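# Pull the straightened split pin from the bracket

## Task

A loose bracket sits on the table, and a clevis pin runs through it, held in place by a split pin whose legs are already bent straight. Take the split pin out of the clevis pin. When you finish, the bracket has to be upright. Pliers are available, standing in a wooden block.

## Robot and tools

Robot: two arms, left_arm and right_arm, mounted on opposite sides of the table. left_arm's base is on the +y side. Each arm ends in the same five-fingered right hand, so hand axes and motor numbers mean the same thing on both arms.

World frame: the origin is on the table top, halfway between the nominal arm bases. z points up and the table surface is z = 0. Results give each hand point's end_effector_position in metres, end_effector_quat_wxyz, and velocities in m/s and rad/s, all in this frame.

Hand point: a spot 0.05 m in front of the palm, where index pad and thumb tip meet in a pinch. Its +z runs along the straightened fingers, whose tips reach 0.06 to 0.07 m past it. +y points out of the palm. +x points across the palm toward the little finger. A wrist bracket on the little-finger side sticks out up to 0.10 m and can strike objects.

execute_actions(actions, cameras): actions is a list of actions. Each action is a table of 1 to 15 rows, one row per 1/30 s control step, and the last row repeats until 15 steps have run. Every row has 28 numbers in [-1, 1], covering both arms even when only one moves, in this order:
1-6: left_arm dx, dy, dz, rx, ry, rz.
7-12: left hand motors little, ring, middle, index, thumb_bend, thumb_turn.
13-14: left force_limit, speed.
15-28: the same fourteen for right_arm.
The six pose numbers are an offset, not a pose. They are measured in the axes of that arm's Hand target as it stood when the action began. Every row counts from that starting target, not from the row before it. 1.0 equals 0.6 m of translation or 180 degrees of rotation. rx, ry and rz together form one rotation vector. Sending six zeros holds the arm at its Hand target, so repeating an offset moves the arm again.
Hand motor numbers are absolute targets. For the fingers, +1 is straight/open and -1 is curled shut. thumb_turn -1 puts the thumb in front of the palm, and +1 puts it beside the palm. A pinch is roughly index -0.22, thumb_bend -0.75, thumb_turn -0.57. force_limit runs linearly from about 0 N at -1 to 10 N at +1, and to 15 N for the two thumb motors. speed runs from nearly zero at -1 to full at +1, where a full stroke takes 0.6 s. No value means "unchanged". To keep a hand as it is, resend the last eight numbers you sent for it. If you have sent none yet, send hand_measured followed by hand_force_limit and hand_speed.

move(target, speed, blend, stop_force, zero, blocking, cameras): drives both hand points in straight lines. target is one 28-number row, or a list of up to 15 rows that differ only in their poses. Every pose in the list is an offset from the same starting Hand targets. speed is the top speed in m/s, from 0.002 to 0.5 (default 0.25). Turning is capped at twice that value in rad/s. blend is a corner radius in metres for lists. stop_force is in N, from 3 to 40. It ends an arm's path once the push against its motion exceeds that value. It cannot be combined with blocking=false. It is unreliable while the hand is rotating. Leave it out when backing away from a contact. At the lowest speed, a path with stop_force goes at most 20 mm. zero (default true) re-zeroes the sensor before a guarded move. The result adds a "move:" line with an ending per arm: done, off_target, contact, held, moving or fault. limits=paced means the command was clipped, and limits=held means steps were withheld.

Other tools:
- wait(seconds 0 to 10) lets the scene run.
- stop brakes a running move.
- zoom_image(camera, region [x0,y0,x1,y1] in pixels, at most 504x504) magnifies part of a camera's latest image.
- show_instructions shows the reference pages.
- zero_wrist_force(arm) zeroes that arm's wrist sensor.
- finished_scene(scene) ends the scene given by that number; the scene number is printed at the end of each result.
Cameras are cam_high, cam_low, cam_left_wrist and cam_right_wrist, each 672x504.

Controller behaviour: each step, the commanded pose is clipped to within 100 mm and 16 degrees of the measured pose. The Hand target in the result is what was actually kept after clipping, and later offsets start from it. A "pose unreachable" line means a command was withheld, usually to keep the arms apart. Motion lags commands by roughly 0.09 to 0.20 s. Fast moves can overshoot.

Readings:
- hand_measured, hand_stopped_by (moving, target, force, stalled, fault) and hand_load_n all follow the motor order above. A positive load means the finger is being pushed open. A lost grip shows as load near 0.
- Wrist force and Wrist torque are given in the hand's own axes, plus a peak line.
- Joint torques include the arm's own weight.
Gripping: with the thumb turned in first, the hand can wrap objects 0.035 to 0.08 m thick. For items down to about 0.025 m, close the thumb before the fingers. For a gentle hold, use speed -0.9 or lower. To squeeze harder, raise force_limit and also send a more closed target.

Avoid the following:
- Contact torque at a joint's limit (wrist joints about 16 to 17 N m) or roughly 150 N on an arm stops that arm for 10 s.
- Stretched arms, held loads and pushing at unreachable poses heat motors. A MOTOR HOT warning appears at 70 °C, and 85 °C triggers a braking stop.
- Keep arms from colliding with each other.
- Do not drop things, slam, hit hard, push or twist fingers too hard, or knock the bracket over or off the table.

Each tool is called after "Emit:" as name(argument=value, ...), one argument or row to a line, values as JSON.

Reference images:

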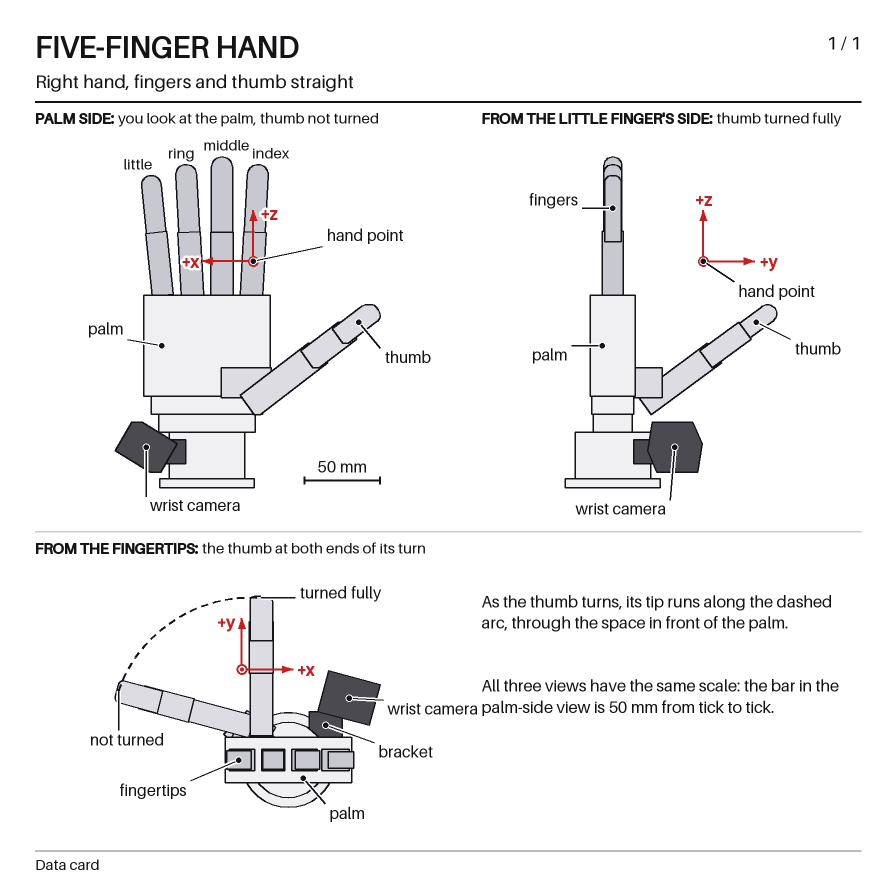

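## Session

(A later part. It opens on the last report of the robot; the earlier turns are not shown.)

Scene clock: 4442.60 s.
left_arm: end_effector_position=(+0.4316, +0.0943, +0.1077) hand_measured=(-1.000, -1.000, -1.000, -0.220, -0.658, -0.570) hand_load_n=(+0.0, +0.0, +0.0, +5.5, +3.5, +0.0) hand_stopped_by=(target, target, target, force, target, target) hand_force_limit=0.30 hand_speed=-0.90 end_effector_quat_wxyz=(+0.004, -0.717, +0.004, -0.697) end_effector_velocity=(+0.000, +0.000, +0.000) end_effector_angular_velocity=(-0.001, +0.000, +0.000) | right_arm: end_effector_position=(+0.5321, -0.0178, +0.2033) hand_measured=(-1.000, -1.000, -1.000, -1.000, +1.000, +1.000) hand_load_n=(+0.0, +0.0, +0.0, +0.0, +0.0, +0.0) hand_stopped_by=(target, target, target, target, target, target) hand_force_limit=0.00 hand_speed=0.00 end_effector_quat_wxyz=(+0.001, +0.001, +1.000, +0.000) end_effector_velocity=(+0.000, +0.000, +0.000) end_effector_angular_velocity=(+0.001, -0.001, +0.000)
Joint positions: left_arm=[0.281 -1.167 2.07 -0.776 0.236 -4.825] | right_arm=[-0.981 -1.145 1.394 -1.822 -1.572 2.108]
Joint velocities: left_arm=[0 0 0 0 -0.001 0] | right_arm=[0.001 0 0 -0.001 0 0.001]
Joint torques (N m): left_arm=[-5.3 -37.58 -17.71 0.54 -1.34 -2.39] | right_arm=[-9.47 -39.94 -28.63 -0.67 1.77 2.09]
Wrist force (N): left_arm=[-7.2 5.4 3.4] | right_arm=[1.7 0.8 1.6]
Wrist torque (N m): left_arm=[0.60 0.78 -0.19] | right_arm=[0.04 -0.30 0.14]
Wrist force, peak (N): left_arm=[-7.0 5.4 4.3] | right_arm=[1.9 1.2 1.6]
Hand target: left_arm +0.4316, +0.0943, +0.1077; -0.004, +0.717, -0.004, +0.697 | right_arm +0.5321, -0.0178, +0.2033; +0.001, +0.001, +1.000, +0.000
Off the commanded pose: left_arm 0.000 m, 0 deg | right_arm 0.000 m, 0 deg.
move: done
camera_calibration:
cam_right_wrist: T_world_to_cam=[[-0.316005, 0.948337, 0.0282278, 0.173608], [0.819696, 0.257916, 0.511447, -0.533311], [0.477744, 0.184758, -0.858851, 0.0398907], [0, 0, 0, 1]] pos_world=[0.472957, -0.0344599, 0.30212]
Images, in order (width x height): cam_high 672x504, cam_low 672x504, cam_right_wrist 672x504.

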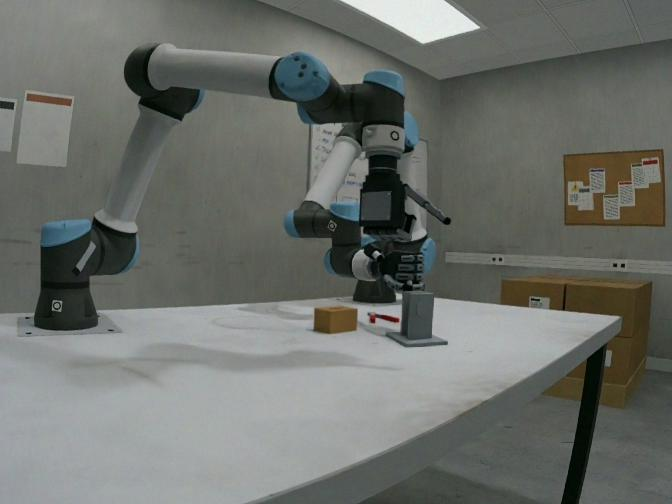

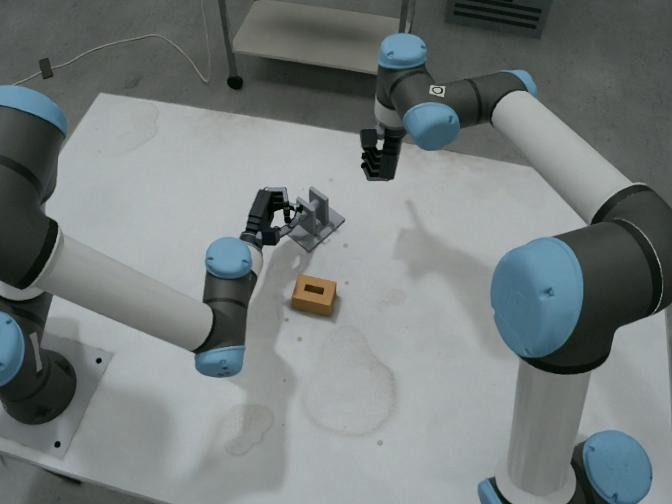

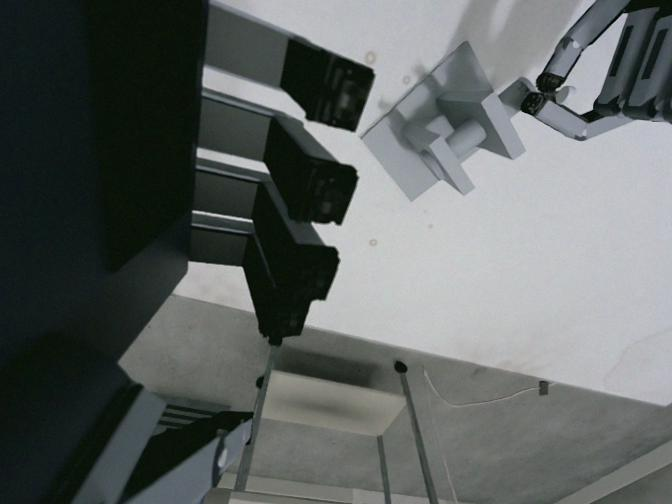

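Emit:
move(
  target=[0.013,0,0,0,0,0,-1,-1,-1,-0.5,-0.66,-0.57,0.3,-0.9,0,0,0,0,0,0,-1,-1,-1,-1,1,1,0,0],
  speed=0.01,
  stop_force=25,
  cameras=["cam_low","cam_high","cam_right_wrist"],
)

Emit:
zoom_image(
  camera="cam_right_wrist",
  region=[490, 50, 590, 150],
)

Emit:
zoom_image(
  camera="cam_high",
  region=[380, 260, 430, 310],
)

Scene clock: 4452.17 s.
left_arm: end_effector_position=(+0.4318, +0.0942, +0.1155) hand_measured=(-1.000, -1.000, -1.000, -0.220, -0.660, -0.570) hand_load_n=(+0.0, +0.0, +0.0, +3.0, +1.5, +0.5) hand_stopped_by=(target, target, target, force, target, target) hand_force_limit=0.30 hand_speed=-0.90 end_effector_quat_wxyz=(+0.004, -0.717, +0.004, -0.697) end_effector_velocity=(+0.000, +0.000, +0.000) end_effector_angular_velocity=(-0.002, -0.001, +0.000) | right_arm: end_effector_position=(+0.5321, -0.0178, +0.2033) hand_measured=(-1.000, -1.000, -1.000, -1.000, +1.000, +1.000) hand_load_n=(+0.0, +0.0, +0.5, +0.0, +0.0, +0.0) hand_stopped_by=(target, target, target, target, target, target) hand_force_limit=0.00 hand_speed=0.00 end_effector_quat_wxyz=(+0.001, +0.001, +1.000, +0.000) end_effector_velocity=(+0.000, +0.000, +0.000) end_effector_angular_velocity=(+0.000, +0.000, +0.001)
Joint positions: left_arm=[0.282 -1.183 2.065 -0.756 0.236 -4.824] | right_arm=[-0.981 -1.145 1.394 -1.822 -1.572 2.108]
Joint velocities: left_arm=[0 0 0 -0.002 -0.001 0] | right_arm=[0.001 0 0 0 0 0]
Joint torques (N m): left_arm=[10.55 -41.74 -20.41 2.12 0.97 -2.57] | right_arm=[-9.35 -39.82 -28.54 -0.84 1.51 2.23]
Wrist force (N): left_arm=[-7.7 5.1 4.1] | right_arm=[1.8 1.0 1.5]
Wrist torque (N m): left_arm=[0.58 0.77 -0.20] | right_arm=[0.09 -0.31 0.16]
Wrist force, peak (N): left_arm=[-10.0 6.0 3.7] | right_arm=[2.0 1.2 1.4]
Hand target: left_arm +0.4318, +0.0942, +0.1155; -0.004, +0.717, -0.004, +0.697 | right_arm +0.5321, -0.0178, +0.2033; +0.001, +0.001, +1.000, +0.000
Off the commanded pose: left_arm 0.000 m, 0 deg | right_arm 0.000 m, 0 deg.
move: done
camera_calibration:
cam_right_wrist: T_world_to_cam=[[-0.316006, 0.948337, 0.0282281, 0.173608], [0.819696, 0.257916, 0.511447, -0.533311], [0.477744, 0.184759, -0.858851, 0.0398909], [0, 0, 0, 1]] pos_world=[0.472957, -0.0344599, 0.30212]
Images, in order (width x height): cam_high 672x504, cam_low 672x504, cam_right_wrist 672x504.

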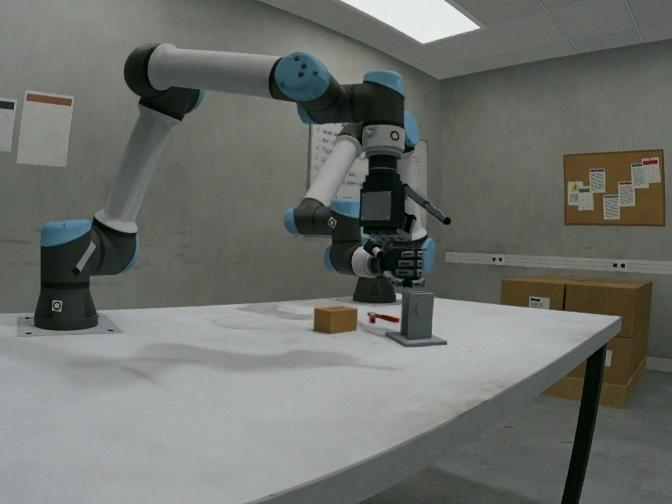

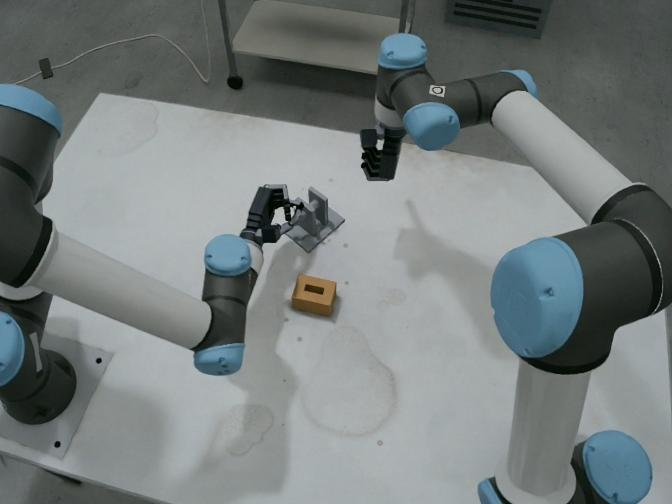

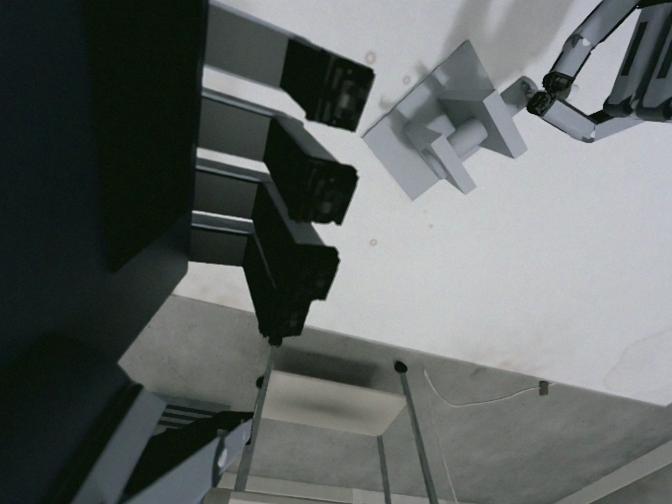

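Scaled by 5.040 from the camera's 672x504 image, which has a finer 960x720 frame.

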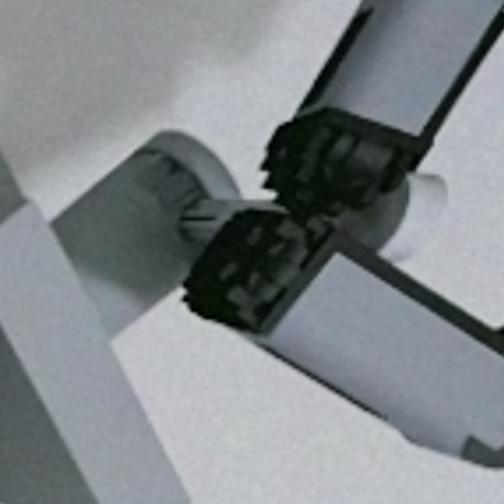

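Scaled by 10.080 from the camera's 672x504 image, which has a finer 960x720 frame.

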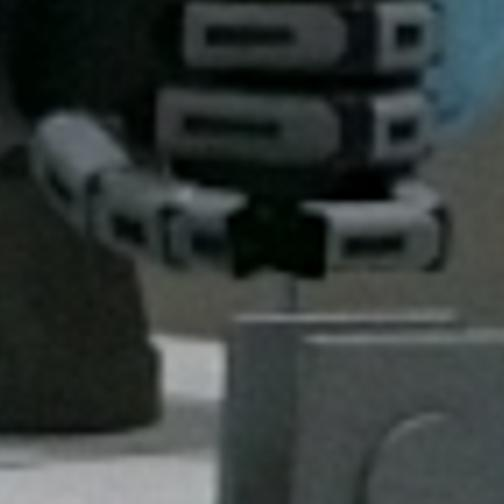

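Emit:
move(
  target=[0,0,0,0,0,0,-1,-1,-1,-0.0,-0.66,-0.57,-0.5,-0.8,0,0,0,0,0,0,-1,-1,-1,-1,1,1,0,0],
  cameras=[],
)

Emit:
move(
  target=[
    [0,0,-0.016,0,0,0,-1,-1,-1,-0.0,-0.66,-0.57,-0.5,-0.8,0,0,0,0,0,0,-1,-1,-1,-1,1,1,0,0],
    [-0.013,-0.008,-0.016,0,0,0,-1,-1,-1,-0.0,-0.66,-0.57,-0.5,-0.8,0,0,0,0,0,0,-1,-1,-1,-1,1,1,0,0],
  ],
  speed=0.015,
  stop_force=4,
  cameras=["cam_low","cam_high","cam_right_wrist"],
)

Emit:
zoom_image(
  camera="cam_right_wrist",
  region=[490, 50, 590, 150],
)

Emit:
zoom_image(
  camera="cam_low",
  region=[285, 185, 325, 225],
)

Emit:
zoom_image(
  camera="cam_high",
  region=[380, 260, 430, 310],
)

Scene clock: 4468.37 s.
left_arm: end_effector_position=(+0.4318, +0.0942, +0.1155) hand_measured=(-1.000, -1.000, -1.000, +0.000, -0.660, -0.570) hand_load_n=(+0.0, +0.0, +0.0, +0.0, +1.5, +0.5) hand_stopped_by=(target, target, target, target, target, target) hand_force_limit=-0.50 hand_speed=-0.80 end_effector_quat_wxyz=(+0.004, -0.717, +0.004, -0.697) end_effector_velocity=(+0.000, +0.000, -0.001) end_effector_angular_velocity=(+0.001, +0.000, +0.000) | right_arm: end_effector_position=(+0.5321, -0.0178, +0.2033) hand_measured=(-1.000, -1.000, -1.000, -1.000, +1.000, +1.000) hand_load_n=(+0.0, +0.0, +0.0, +0.0, +0.0, +0.0) hand_stopped_by=(target, target, target, target, target, target) hand_force_limit=0.00 hand_speed=0.00 end_effector_quat_wxyz=(+0.001, +0.001, +1.000, +0.000) end_effector_velocity=(+0.000, +0.000, +0.000) end_effector_angular_velocity=(+0.000, +0.000, -0.002)
Joint positions: left_arm=[0.282 -1.183 2.065 -0.756 0.236 -4.824] | right_arm=[-0.981 -1.145 1.394 -1.822 -1.572 2.108]
Joint velocities: left_arm=[0 0.001 0 -0.001 0 0] | right_arm=[0 0 0 0 0 0.002]
Joint torques (N m): left_arm=[10.29 -39.68 -18.64 1.92 0.89 -2.37] | right_arm=[-9.36 -39.23 -28.25 -0.83 1.46 2.29]
Wrist force (N): left_arm=[-6.4 4.9 0.4] | right_arm=[1.8 0.9 1.5]
Wrist torque (N m): left_arm=[0.62 0.81 -0.19] | right_arm=[0.07 -0.31 0.15]
Wrist force, peak (N): left_arm=[-7.9 5.4 4.3] | right_arm=[2.0 1.2 1.5]
Hand target: left_arm +0.4318, +0.0942, +0.1155; -0.004, +0.717, -0.004, +0.697 | right_arm +0.5321, -0.0178, +0.2033; +0.001, +0.001, +1.000, +0.000
Off the commanded pose: left_arm 0.000 m, 0 deg | right_arm 0.000 m, 0 deg.
move: done
No camera images: "cameras" was empty.

Scene clock: 4470.60 s.
left_arm: end_effector_position=(+0.4220, +0.0990, +0.1080) hand_measured=(-1.000, -1.000, -1.000, +0.000, -0.660, -0.570) hand_load_n=(+0.0, +0.0, +0.0, +0.0, +0.0, +0.0) hand_stopped_by=(target, target, target, target, target, target) hand_force_limit=-0.50 hand_speed=-0.80 end_effector_quat_wxyz=(+0.004, -0.717, +0.004, -0.697) end_effector_velocity=(+0.000, +0.000, -0.001) end_effector_angular_velocity=(+0.002, +0.000, +0.000) | right_arm: end_effector_position=(+0.5321, -0.0178, +0.2033) hand_measured=(-1.000, -1.000, -1.000, -1.000, +1.000, +1.000) hand_load_n=(+0.5, +0.0, +0.0, +0.0, +0.0, +0.0) hand_stopped_by=(target, target, target, target, target, target) hand_force_limit=0.00 hand_speed=0.00 end_effector_quat_wxyz=(+0.001, +0.001, +1.000, +0.000) end_effector_velocity=(+0.000, +0.000, +0.000) end_effector_angular_velocity=(+0.000, +0.000, -0.001)
Joint positions: left_arm=[0.26 -1.182 2.094 -0.773 0.215 -4.837] | right_arm=[-0.981 -1.145 1.394 -1.822 -1.572 2.108]
Joint velocities: left_arm=[0 0.001 0 0 0 0] | right_arm=[0 0 0 0 0 0.001]
Joint torques (N m): left_arm=[11.67 -23.95 -3.43 -2.47 1.2 2.84] | right_arm=[-9.83 -39.76 -28.89 -0.79 1.38 2.38]
Wrist force (N): left_arm=[-5.8 3.4 0.4] | right_arm=[1.9 1.0 1.6]
Wrist torque (N m): left_arm=[0.57 0.79 -0.20] | right_arm=[0.08 -0.33 0.16]
Wrist force, peak (N): left_arm=[-6.5 4.8 0.6] | right_arm=[1.9 1.0 1.6]
Hand target: left_arm +0.4220, +0.0990, +0.1080; -0.004, +0.717, -0.004, +0.697 | right_arm +0.5321, -0.0178, +0.2033; +0.001, +0.001, +1.000, +0.000
Off the commanded pose: left_arm 0.000 m, 0 deg | right_arm 0.000 m, 0 deg.
move: done
camera_calibration:
cam_right_wrist: T_world_to_cam=[[-0.316006, 0.948337, 0.028228, 0.173608], [0.819696, 0.257916, 0.511447, -0.533311], [0.477744, 0.184758, -0.858851, 0.0398909], [0, 0, 0, 1]] pos_world=[0.472957, -0.0344599, 0.30212]
Images, in order (width x height): cam_high 672x504, cam_low 672x504, cam_right_wrist 672x504.

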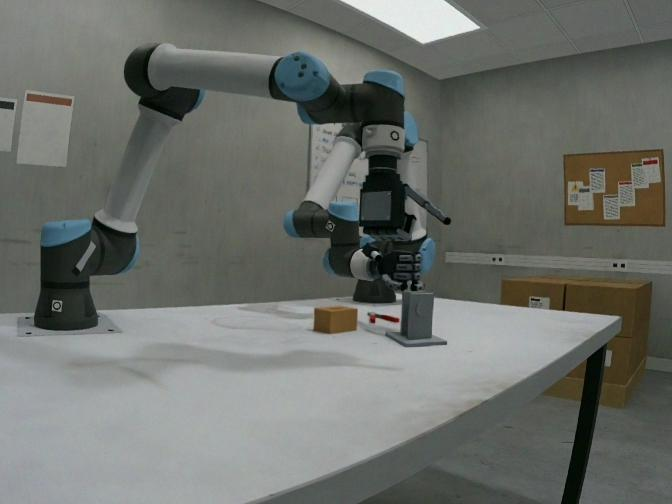

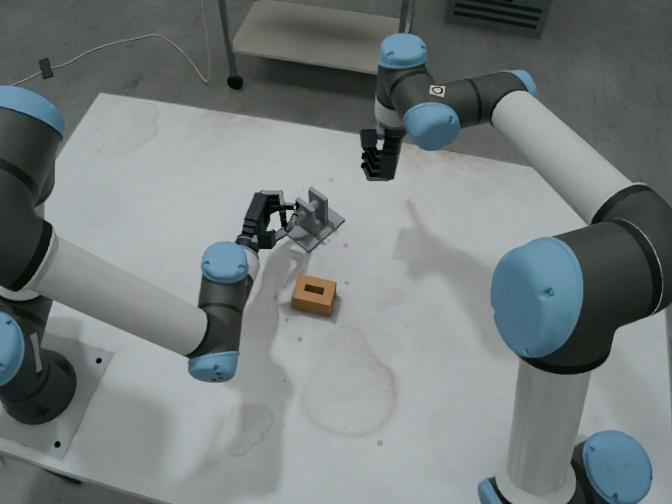

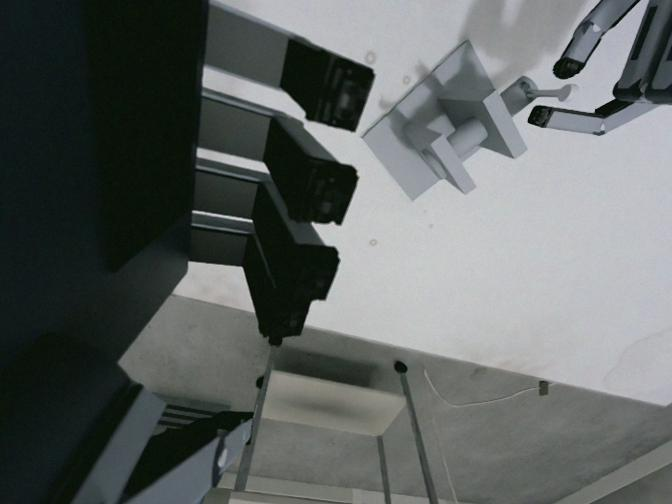

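Scaled by 5.040 from the camera's 672x504 image, which has a finer 960x720 frame.

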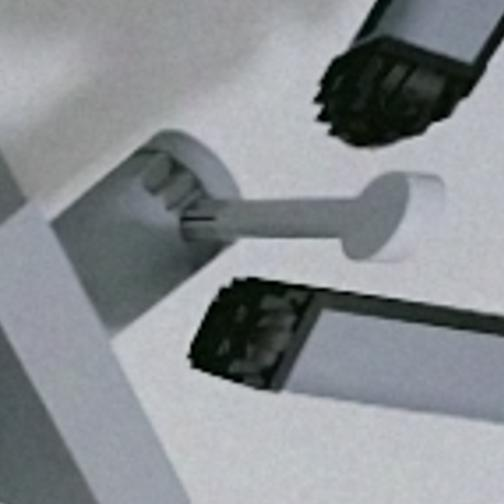

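Scaled by 12.600 from the camera's 672x504 image, which has a finer 960x720 frame.

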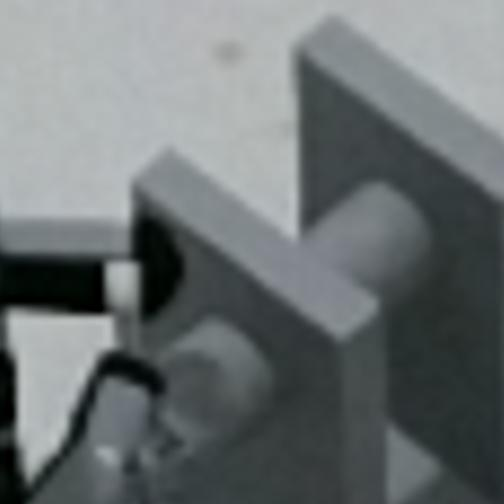

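Scaled by 10.080 from the camera's 672x504 image, which has a finer 960x720 frame.

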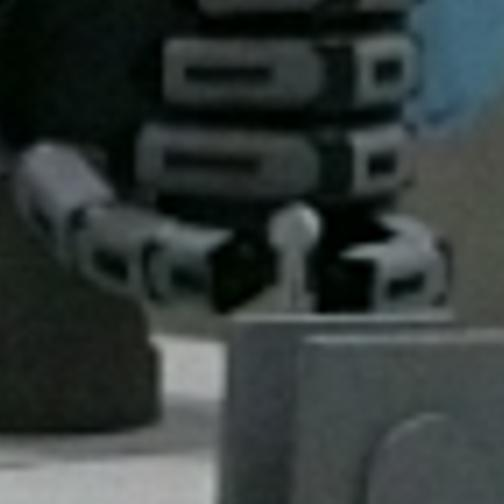

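Emit:
move(
  target=[0,0,0.033,0,0,0,-1,-1,-1,-0.0,-0.66,-0.57,-0.5,-0.8,0,0,0,0,0,0,-1,-1,-1,-1,1,1,0,0],
  speed=0.01,
  stop_force=3,
  cameras=["cam_low","cam_high","cam_right_wrist"],
)

Emit:
zoom_image(
  camera="cam_right_wrist",
  region=[490, 50, 590, 150],
)

Emit:
zoom_image(
  camera="cam_low",
  region=[285, 185, 325, 225],
)

Scene clock: 4481.10 s.
left_arm: end_effector_position=(+0.4284, +0.0990, +0.1079) hand_measured=(-1.000, -1.000, -1.000, +0.000, -0.660, -0.570) hand_load_n=(+0.0, +0.0, +0.0, +0.0, +0.5, +0.0) hand_stopped_by=(target, target, target, target, target, target) hand_force_limit=-0.50 hand_speed=-0.80 end_effector_quat_wxyz=(+0.004, -0.717, +0.004, -0.697) end_effector_velocity=(+0.000, +0.000, -0.001) end_effector_angular_velocity=(+0.001, +0.000, +0.000) | right_arm: end_effector_position=(+0.5321, -0.0178, +0.2033) hand_measured=(-1.000, -1.000, -1.000, -1.000, +1.000, +1.000) hand_load_n=(+0.0, +0.0, +0.0, +0.0, +0.0, +0.0) hand_stopped_by=(target, target, target, target, target, target) hand_force_limit=0.00 hand_speed=0.00 end_effector_quat_wxyz=(+0.001, +0.001, +1.000, +0.000) end_effector_velocity=(+0.000, +0.001, +0.001) end_effector_angular_velocity=(+0.001, -0.001, +0.002)
Joint positions: left_arm=[0.276 -1.177 2.087 -0.78 0.231 -4.828] | right_arm=[-0.981 -1.145 1.394 -1.822 -1.572 2.108]
Joint velocities: left_arm=[-0.001 0.001 0 0 0 0] | right_arm=[0.001 -0.001 0 -0.001 0 -0.001]
Joint torques (N m): left_arm=[-8.45 -39.98 -4.56 1.85 -1.78 -2.61] | right_arm=[-9.24 -39.86 -28.04 -0.82 1.23 2.47]
Wrist force (N): left_arm=[-5.8 4.1 -0.7] | right_arm=[2.0 1.0 1.7]
Wrist torque (N m): left_arm=[0.64 0.79 -0.18] | right_arm=[0.07 -0.34 0.16]
Wrist force, peak (N): left_arm=[-5.3 3.8 -4.0] | right_arm=[2.0 1.0 1.7]
Hand target: left_arm +0.4284, +0.0990, +0.1079; -0.004, +0.717, -0.004, +0.697 | right_arm +0.5321, -0.0178, +0.2033; +0.001, +0.001, +1.000, +0.000
Off the commanded pose: left_arm 0.013 m, 0 deg | right_arm 0.000 m, 0 deg.
move: contact (left_arm)
camera_calibration:
cam_right_wrist: T_world_to_cam=[[-0.316005, 0.948337, 0.0282279, 0.173608], [0.819696, 0.257916, 0.511447, -0.533311], [0.477744, 0.184758, -0.858851, 0.0398907], [0, 0, 0, 1]] pos_world=[0.472957, -0.0344599, 0.30212]
Images, in order (width x height): cam_high 672x504, cam_low 672x504, cam_right_wrist 672x504.

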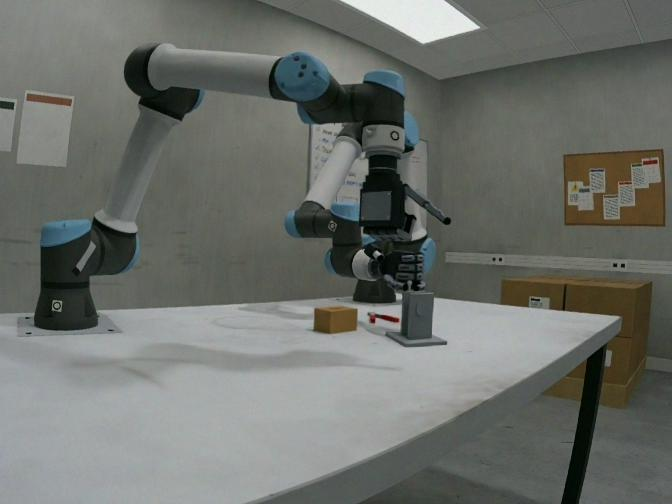

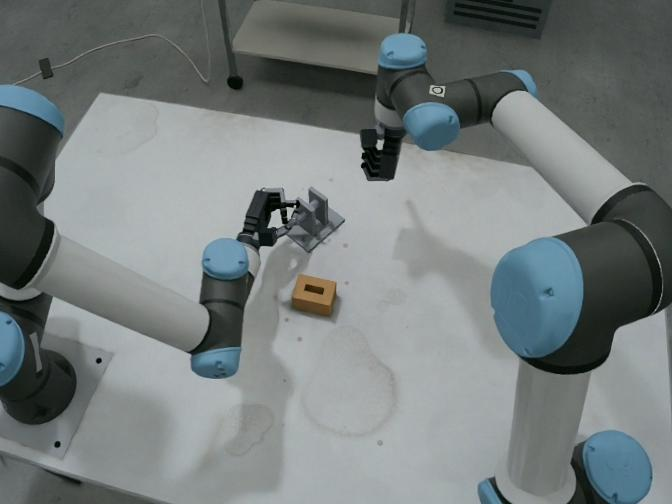

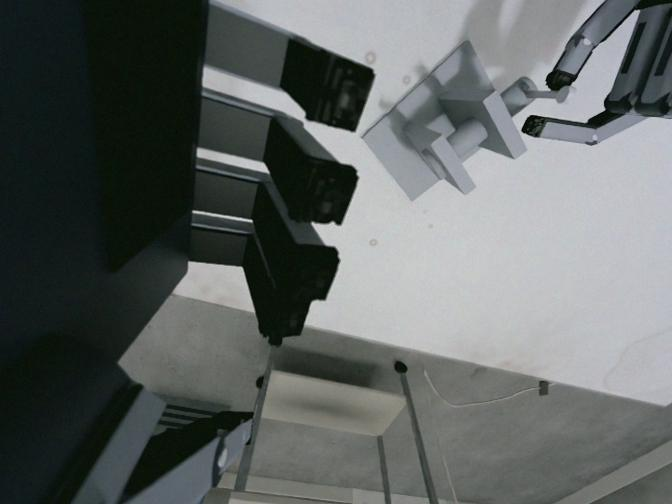

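Scaled by 5.040 from the camera's 672x504 image, which has a finer 960x720 frame.

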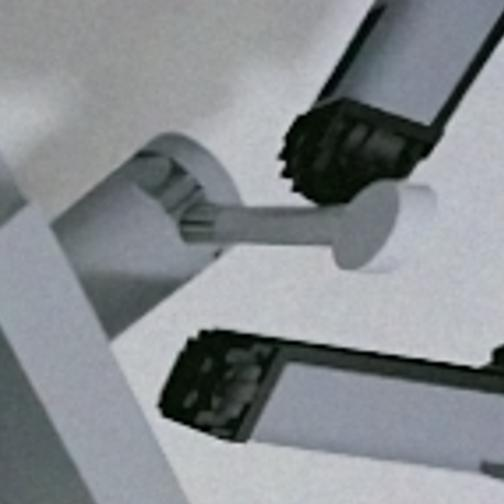

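Scaled by 12.600 from the camera's 672x504 image, which has a finer 960x720 frame.

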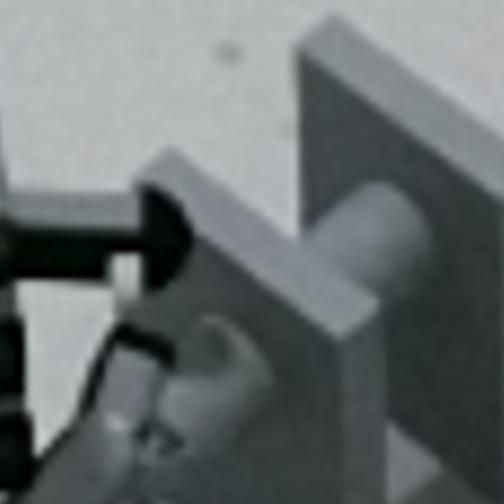

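Emit:
move(
  target=[0,0,0,0,0,0,-1,-1,-1,-0.5,-0.66,-0.57,0.3,-0.9,0,0,0,0,0,0,-1,-1,-1,-1,1,1,0,0],
  cameras=["cam_right_wrist","cam_low"],
)

Emit:
zoom_image(
  camera="cam_right_wrist",
  region=[490, 50, 590, 150],
)

Scene clock: 4486.00 s.
left_arm: end_effector_position=(+0.4284, +0.0991, +0.1079) hand_measured=(-1.000, -1.000, -1.000, -0.174, -0.660, -0.570) hand_load_n=(+0.0, +0.0, +0.0, +7.0, +1.5, +0.0) hand_stopped_by=(target, target, target, force, target, target) hand_force_limit=0.30 hand_speed=-0.90 end_effector_quat_wxyz=(+0.004, -0.717, +0.004, -0.697) end_effector_velocity=(+0.000, +0.000, +0.000) end_effector_angular_velocity=(+0.001, +0.000, -0.001) | right_arm: end_effector_position=(+0.5321, -0.0178, +0.2033) hand_measured=(-1.000, -1.000, -1.000, -1.000, +1.000, +1.000) hand_load_n=(+0.0, +0.0, +0.0, +0.0, -0.5, +0.0) hand_stopped_by=(target, target, target, target, target, target) hand_force_limit=0.00 hand_speed=0.00 end_effector_quat_wxyz=(+0.001, +0.001, +1.000, +0.000) end_effector_velocity=(+0.000, +0.000, +0.000) end_effector_angular_velocity=(+0.000, +0.000, +0.000)
Joint positions: left_arm=[0.276 -1.177 2.087 -0.78 0.231 -4.828] | right_arm=[-0.981 -1.145 1.394 -1.822 -1.572 2.108]
Joint velocities: left_arm=[0 0 0 0.001 0 0] | right_arm=[0 0 0 -0.001 0 -0.001]
Joint torques (N m): left_arm=[-5.55 -39.18 -12.36 0.93 -1.05 -2.39] | right_arm=[-9.7 -40.02 -28.32 -0.88 0.96 2.35]
Wrist force (N): left_arm=[-6.6 3.5 1.5] | right_arm=[1.9 0.9 1.5]
Wrist torque (N m): left_arm=[0.62 0.84 -0.20] | right_arm=[0.08 -0.33 0.16]
Wrist force, peak (N): left_arm=[-6.7 3.7 1.8] | right_arm=[1.9 1.0 1.6]
Hand target: left_arm +0.4284, +0.0990, +0.1079; -0.004, +0.717, -0.004, +0.697 | right_arm +0.5321, -0.0178, +0.2033; +0.001, +0.001, +1.000, +0.000
Off the commanded pose: left_arm 0.000 m, 0 deg | right_arm 0.000 m, 0 deg.
move: done
camera_calibration:
cam_right_wrist: T_world_to_cam=[[-0.316005, 0.948337, 0.028228, 0.173608], [0.819696, 0.257916, 0.511447, -0.533311], [0.477744, 0.184758, -0.858851, 0.0398909], [0, 0, 0, 1]] pos_world=[0.472957, -0.0344599, 0.30212]
Images, in order (width x height): cam_low 672x504, cam_right_wrist 672x504.

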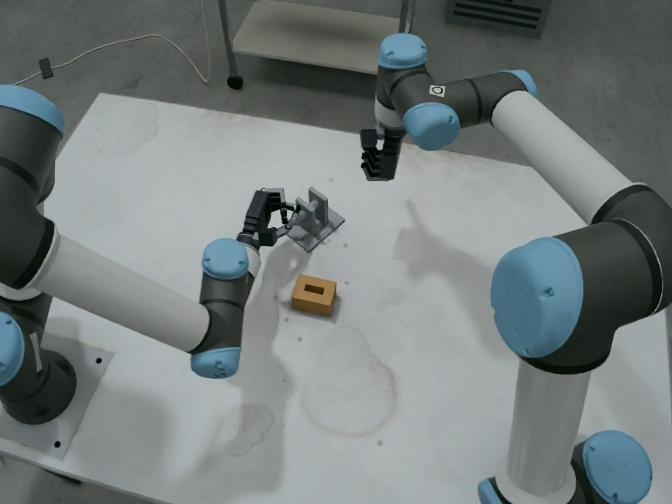

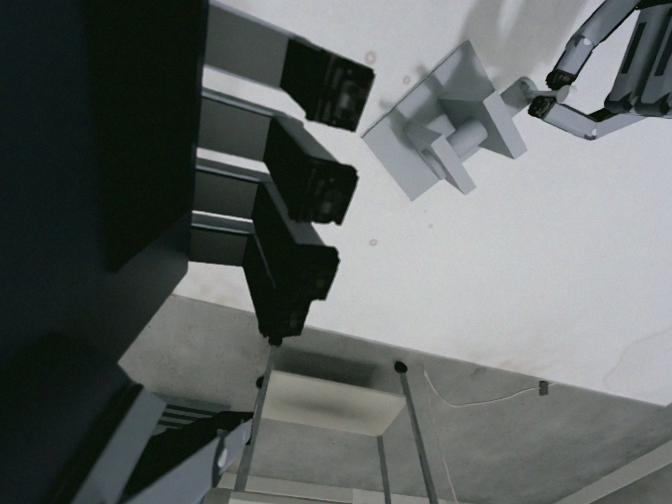

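Scaled by 5.040 from the camera's 672x504 image, which has a finer 960x720 frame.

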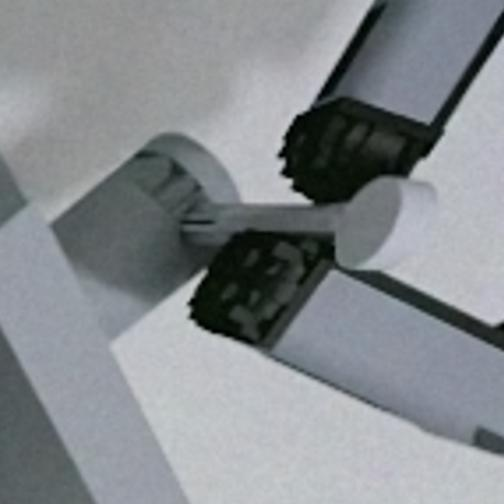

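Real grip (−.174). Lift.

Emit:
move(
  target=[0.013,0,0,0,0,0,-1,-1,-1,-0.5,-0.66,-0.57,0.3,-0.9,0,0,0,0,0,0,-1,-1,-1,-1,1,1,0,0],
  speed=0.01,
  stop_force=30,
  cameras=["cam_low","cam_high","cam_right_wrist"],
)

Emit:
zoom_image(
  camera="cam_right_wrist",
  region=[490, 50, 590, 150],
)

Emit:
zoom_image(
  camera="cam_high",
  region=[380, 260, 430, 310],
)

Scene clock: 4491.70 s.
left_arm: end_effector_position=(+0.4286, +0.0990, +0.1157) hand_measured=(-1.000, -1.000, -1.000, -0.174, -0.656, -0.570) hand_load_n=(+0.0, +0.0, +0.0, +9.0, +5.5, +5.0) hand_stopped_by=(target, target, target, force, target, target) hand_force_limit=0.30 hand_speed=-0.90 end_effector_quat_wxyz=(+0.004, -0.717, +0.004, -0.697) end_effector_velocity=(+0.000, +0.000, +0.000) end_effector_angular_velocity=(+0.001, +0.000, -0.001) | right_arm: end_effector_position=(+0.5321, -0.0178, +0.2033) hand_measured=(-1.000, -1.000, -1.000, -1.000, +1.000, +1.000) hand_load_n=(+0.0, +0.0, +0.0, +0.0, +0.0, +0.0) hand_stopped_by=(target, target, target, target, target, target) hand_force_limit=0.00 hand_speed=0.00 end_effector_quat_wxyz=(+0.001, +0.001, +1.000, +0.000) end_effector_velocity=(+0.000, -0.001, -0.001) end_effector_angular_velocity=(-0.001, +0.001, +0.000)
Joint positions: left_arm=[0.277 -1.194 2.081 -0.759 0.231 -4.827] | right_arm=[-0.981 -1.145 1.394 -1.822 -1.572 2.108]
Joint velocities: left_arm=[0 0 0 0.001 0.001 0] | right_arm=[-0.001 0.001 0 0.001 0 0]
Joint torques (N m): left_arm=[10.5 -46.33 -25.05 1.37 0.86 -3.15] | right_arm=[-9.2 -39.84 -28.04 -0.97 0.98 2.29]
Wrist force (N): left_arm=[-15.6 4.8 2.0] | right_arm=[2.1 1.1 1.5]
Wrist torque (N m): left_arm=[0.59 0.65 -0.16] | right_arm=[0.09 -0.35 0.18]
Wrist force, peak (N): left_arm=[-16.1 5.0 2.2] | right_arm=[2.1 1.1 1.5]
Hand target: left_arm +0.4286, +0.0990, +0.1157; -0.004, +0.717, -0.004, +0.697 | right_arm +0.5321, -0.0178, +0.2033; +0.001, +0.001, +1.000, +0.000
Off the commanded pose: left_arm 0.000 m, 0 deg | right_arm 0.000 m, 0 deg.
move: done
camera_calibration:
cam_right_wrist: T_world_to_cam=[[-0.316005, 0.948338, 0.0282279, 0.173608], [0.819696, 0.257915, 0.511447, -0.533311], [0.477744, 0.184758, -0.858851, 0.0398907], [0, 0, 0, 1]] pos_world=[0.472957, -0.0344599, 0.30212]
Images, in order (width x height): cam_high 672x504, cam_low 672x504, cam_right_wrist 672x504.

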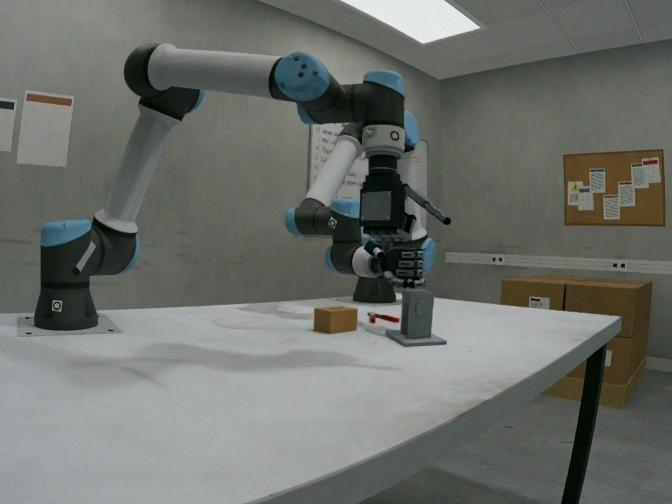

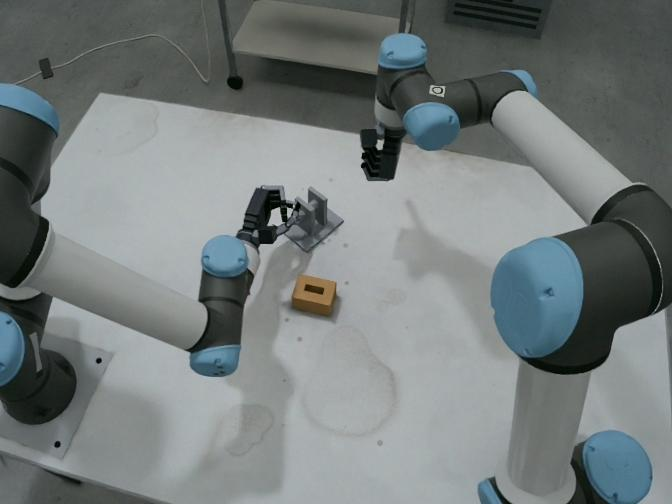

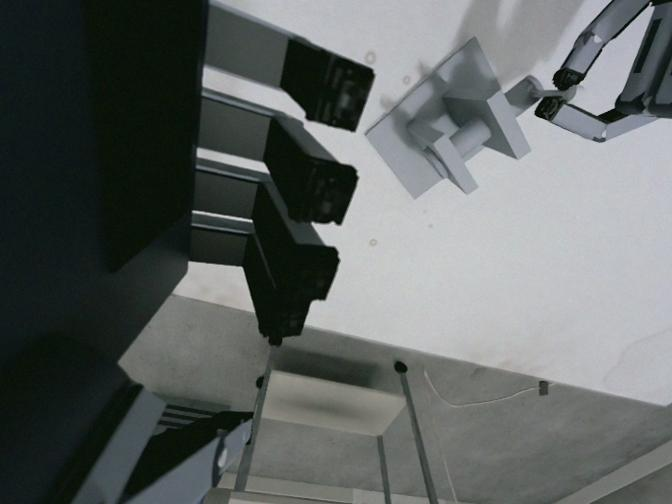

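Scaled by 5.040 from the camera's 672x504 image, which has a finer 960x720 frame.

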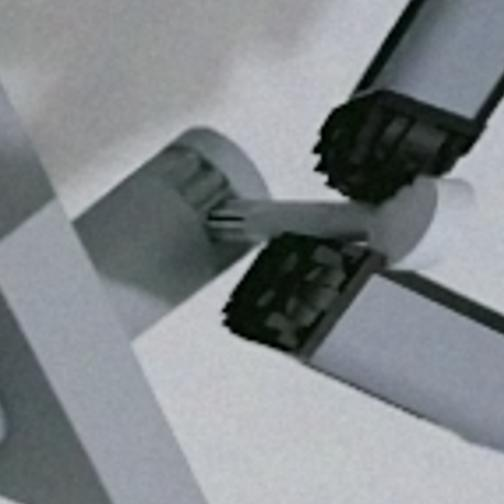

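Scaled by 10.080 from the camera's 672x504 image, which has a finer 960x720 frame.

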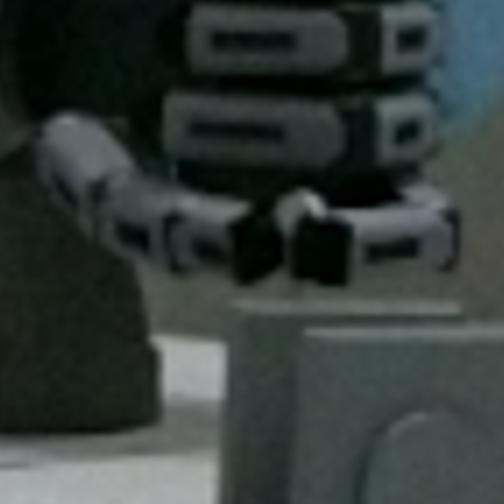

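Emit:
move(
  target=[-0.0072,0,0,0,0,0,-1,-1,-1,-0.5,-0.66,-0.57,0.3,-0.9,-0.4,0,-0.2,0,0,0,-1,-1,-1,-1,1,1,0,0],
  speed=0.1,
  cameras=[],
)

Emit:
move(
  target=[
    [0,0,0,0,0,0,-1,-1,-1,-0.5,-0.66,-0.57,0.3,-0.9,0,0,0,0,0,0.5,-1,-1,-1,-1,1,1,0,0],
    [0,0,0,0,0,0,-1,-1,-1,-0.5,-0.66,-0.57,0.3,-0.9,0,0,0,0,0,0.99,-1,-1,-1,-1,1,1,0,0],
  ],
  speed=0.3,
  cameras=["cam_low","cam_high","cam_right_wrist"],
)

Emit:
zoom_image(
  camera="cam_high",
  region=[380, 260, 430, 310],
)

Scene clock: 4515.87 s.
left_arm: end_effector_position=(+0.4285, +0.0990, +0.1113) hand_measured=(-1.000, -1.000, -1.000, -0.176, -0.660, -0.570) hand_load_n=(+0.0, +0.0, +0.0, +0.0, +0.0, +0.0) hand_stopped_by=(target, target, target, force, target, target) hand_force_limit=0.30 hand_speed=-0.90 end_effector_quat_wxyz=(+0.004, -0.717, +0.004, -0.697) end_effector_velocity=(+0.000, +0.000, +0.000) end_effector_angular_velocity=(-0.002, -0.001, +0.001) | right_arm: end_effector_position=(+0.7707, -0.0188, +0.3235) hand_measured=(-1.000, -1.000, -1.000, -1.000, +1.000, +1.000) hand_load_n=(+0.0, +0.0, +0.0, +0.0, +0.0, +0.0) hand_stopped_by=(target, target, target, target, target, target) hand_force_limit=0.00 hand_speed=0.00 end_effector_quat_wxyz=(+0.055, +0.008, +0.998, +0.036) end_effector_velocity=(+0.001, +0.000, +0.001) end_effector_angular_velocity=(+0.003, -0.003, -0.004)
Joint positions: left_arm=[0.277 -1.185 2.084 -0.77 0.231 -4.828] | right_arm=[-1.13 -0.513 0.036 -1.222 -1.547 1.974]
Joint velocities: left_arm=[0 0 0 -0.002 -0.001 0] | right_arm=[-0.001 0.002 -0.003 -0.002 0.001 0.003]
Joint torques (N m): left_arm=[-7.57 -23.35 -5.46 -2.3 -1.35 -1.44] | right_arm=[-12.77 -54.04 -31.2 -4.89 1.76 2.22]
Wrist force (N): left_arm=[-5.6 3.7 0.3] | right_arm=[2.1 1.3 1.2]
Wrist torque (N m): left_arm=[0.60 0.77 -0.19] | right_arm=[0.11 -0.38 0.18]
Wrist force, peak (N): left_arm=[-16.2 5.0 2.1] | right_arm=[2.3 1.0 1.7]
Hand target: left_arm +0.4285, +0.0990, +0.1113; -0.004, +0.717, -0.004, +0.697 | right_arm +0.7719, -0.0181, +0.3241; +0.001, +0.001, +1.000, +0.000
Off the commanded pose: left_arm 0.000 m, 0 deg | right_arm 0.001 m, 7 deg.
elbow stopped short (right arm): the move would have taken joint 3 (elbow) straighter than the controller allows.
move: off_target (right_arm)
No camera images: "cameras" was empty.

Scene clock: 4522.93 s.
left_arm: end_effector_position=(+0.4285, +0.0990, +0.1113) hand_measured=(-1.000, -1.000, -1.000, -0.176, -0.660, -0.570) hand_load_n=(+0.0, +0.0, +0.0, +0.0, +0.0, +0.0) hand_stopped_by=(target, target, target, force, target, target) hand_force_limit=0.30 hand_speed=-0.90 end_effector_quat_wxyz=(+0.004, -0.717, +0.004, -0.697) end_effector_velocity=(+0.000, +0.000, +0.000) end_effector_angular_velocity=(+0.001, +0.000, +0.000) | right_arm: end_effector_position=(+0.7706, -0.0189, +0.3234) hand_measured=(-1.000, -1.000, -1.000, -1.000, +1.000, +1.000) hand_load_n=(+0.0, +0.0, +0.0, +0.0, +0.0, +0.0) hand_stopped_by=(target, target, target, target, target, target) hand_force_limit=0.00 hand_speed=0.00 end_effector_quat_wxyz=(-0.140, +0.960, +0.060, +0.236) end_effector_velocity=(+0.000, +0.000, +0.000) end_effector_angular_velocity=(+0.004, +0.003, -0.004)
Joint positions: left_arm=[0.277 -1.185 2.084 -0.77 0.231 -4.827] | right_arm=[-1.044 -0.46 0.036 -1.699 -1.505 5.077]
Joint velocities: left_arm=[0 0.001 0 0 0 0] | right_arm=[-0.002 0 0 0 0.003 0.005]
Joint torques (N m): left_arm=[-6.97 -24.98 -8.39 -2.27 -1.39 2.64] | right_arm=[-13.31 -71.45 -25.66 -5.17 1.61 2.11]
Wrist force (N): left_arm=[-5.8 3.6 0.1] | right_arm=[1.1 1.5 1.4]
Wrist torque (N m): left_arm=[0.59 0.81 -0.20] | right_arm=[0.19 -0.17 0.18]
Wrist force, peak (N): left_arm=[-6.1 3.9 0.2] | right_arm=[2.3 1.0 1.4]
Hand target: left_arm +0.4285, +0.0990, +0.1113; -0.004, +0.717, -0.004, +0.697 | right_arm +0.7717, -0.0181, +0.3241; -0.070, +0.989, +0.039, +0.121
Off the commanded pose: left_arm 0.000 m, 0 deg | right_arm 0.002 m, 32 deg; orientation clipped.
elbow stopped short (right arm): the move would have taken joint 3 (elbow) straighter than the controller allows.
move: off_target (right_arm); limits=paced
camera_calibration:
cam_right_wrist: T_world_to_cam=[[0.440028, -0.896412, -0.0531173, -0.344547], [-0.897941, -0.439816, -0.0162305, 0.691082], [-0.0088127, 0.0548381, -0.998456, 0.446931], [0, 0, 0, 1]] pos_world=[0.7761, -0.0294156, 0.439156]
Images, in order (width x height): cam_high 672x504, cam_low 672x504, cam_right_wrist 672x504.

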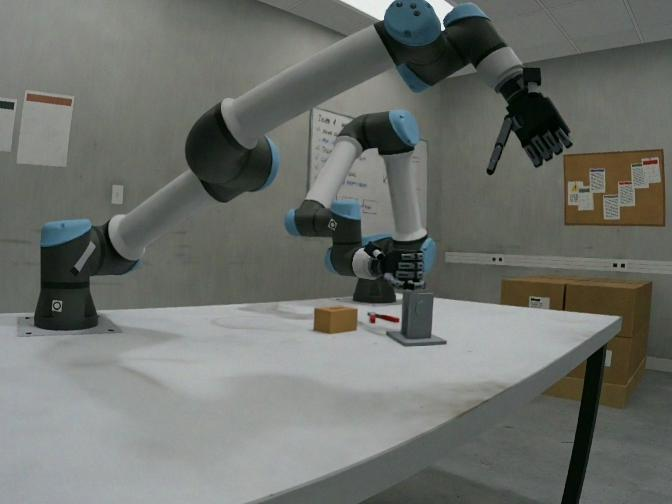

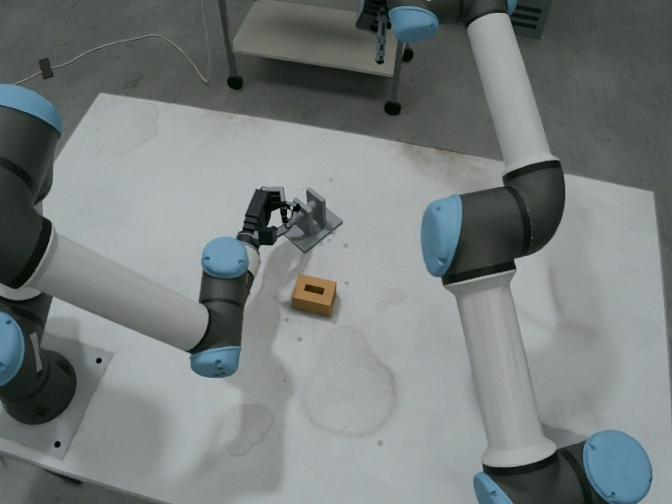

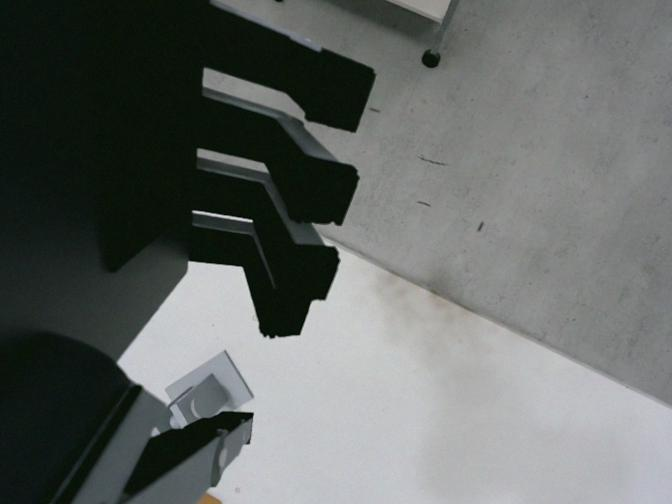

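Scaled by 10.080 from the camera's 672x504 image, which has a finer 960x720 frame.

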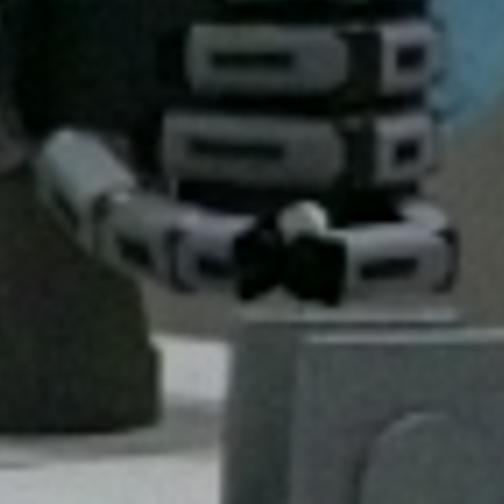

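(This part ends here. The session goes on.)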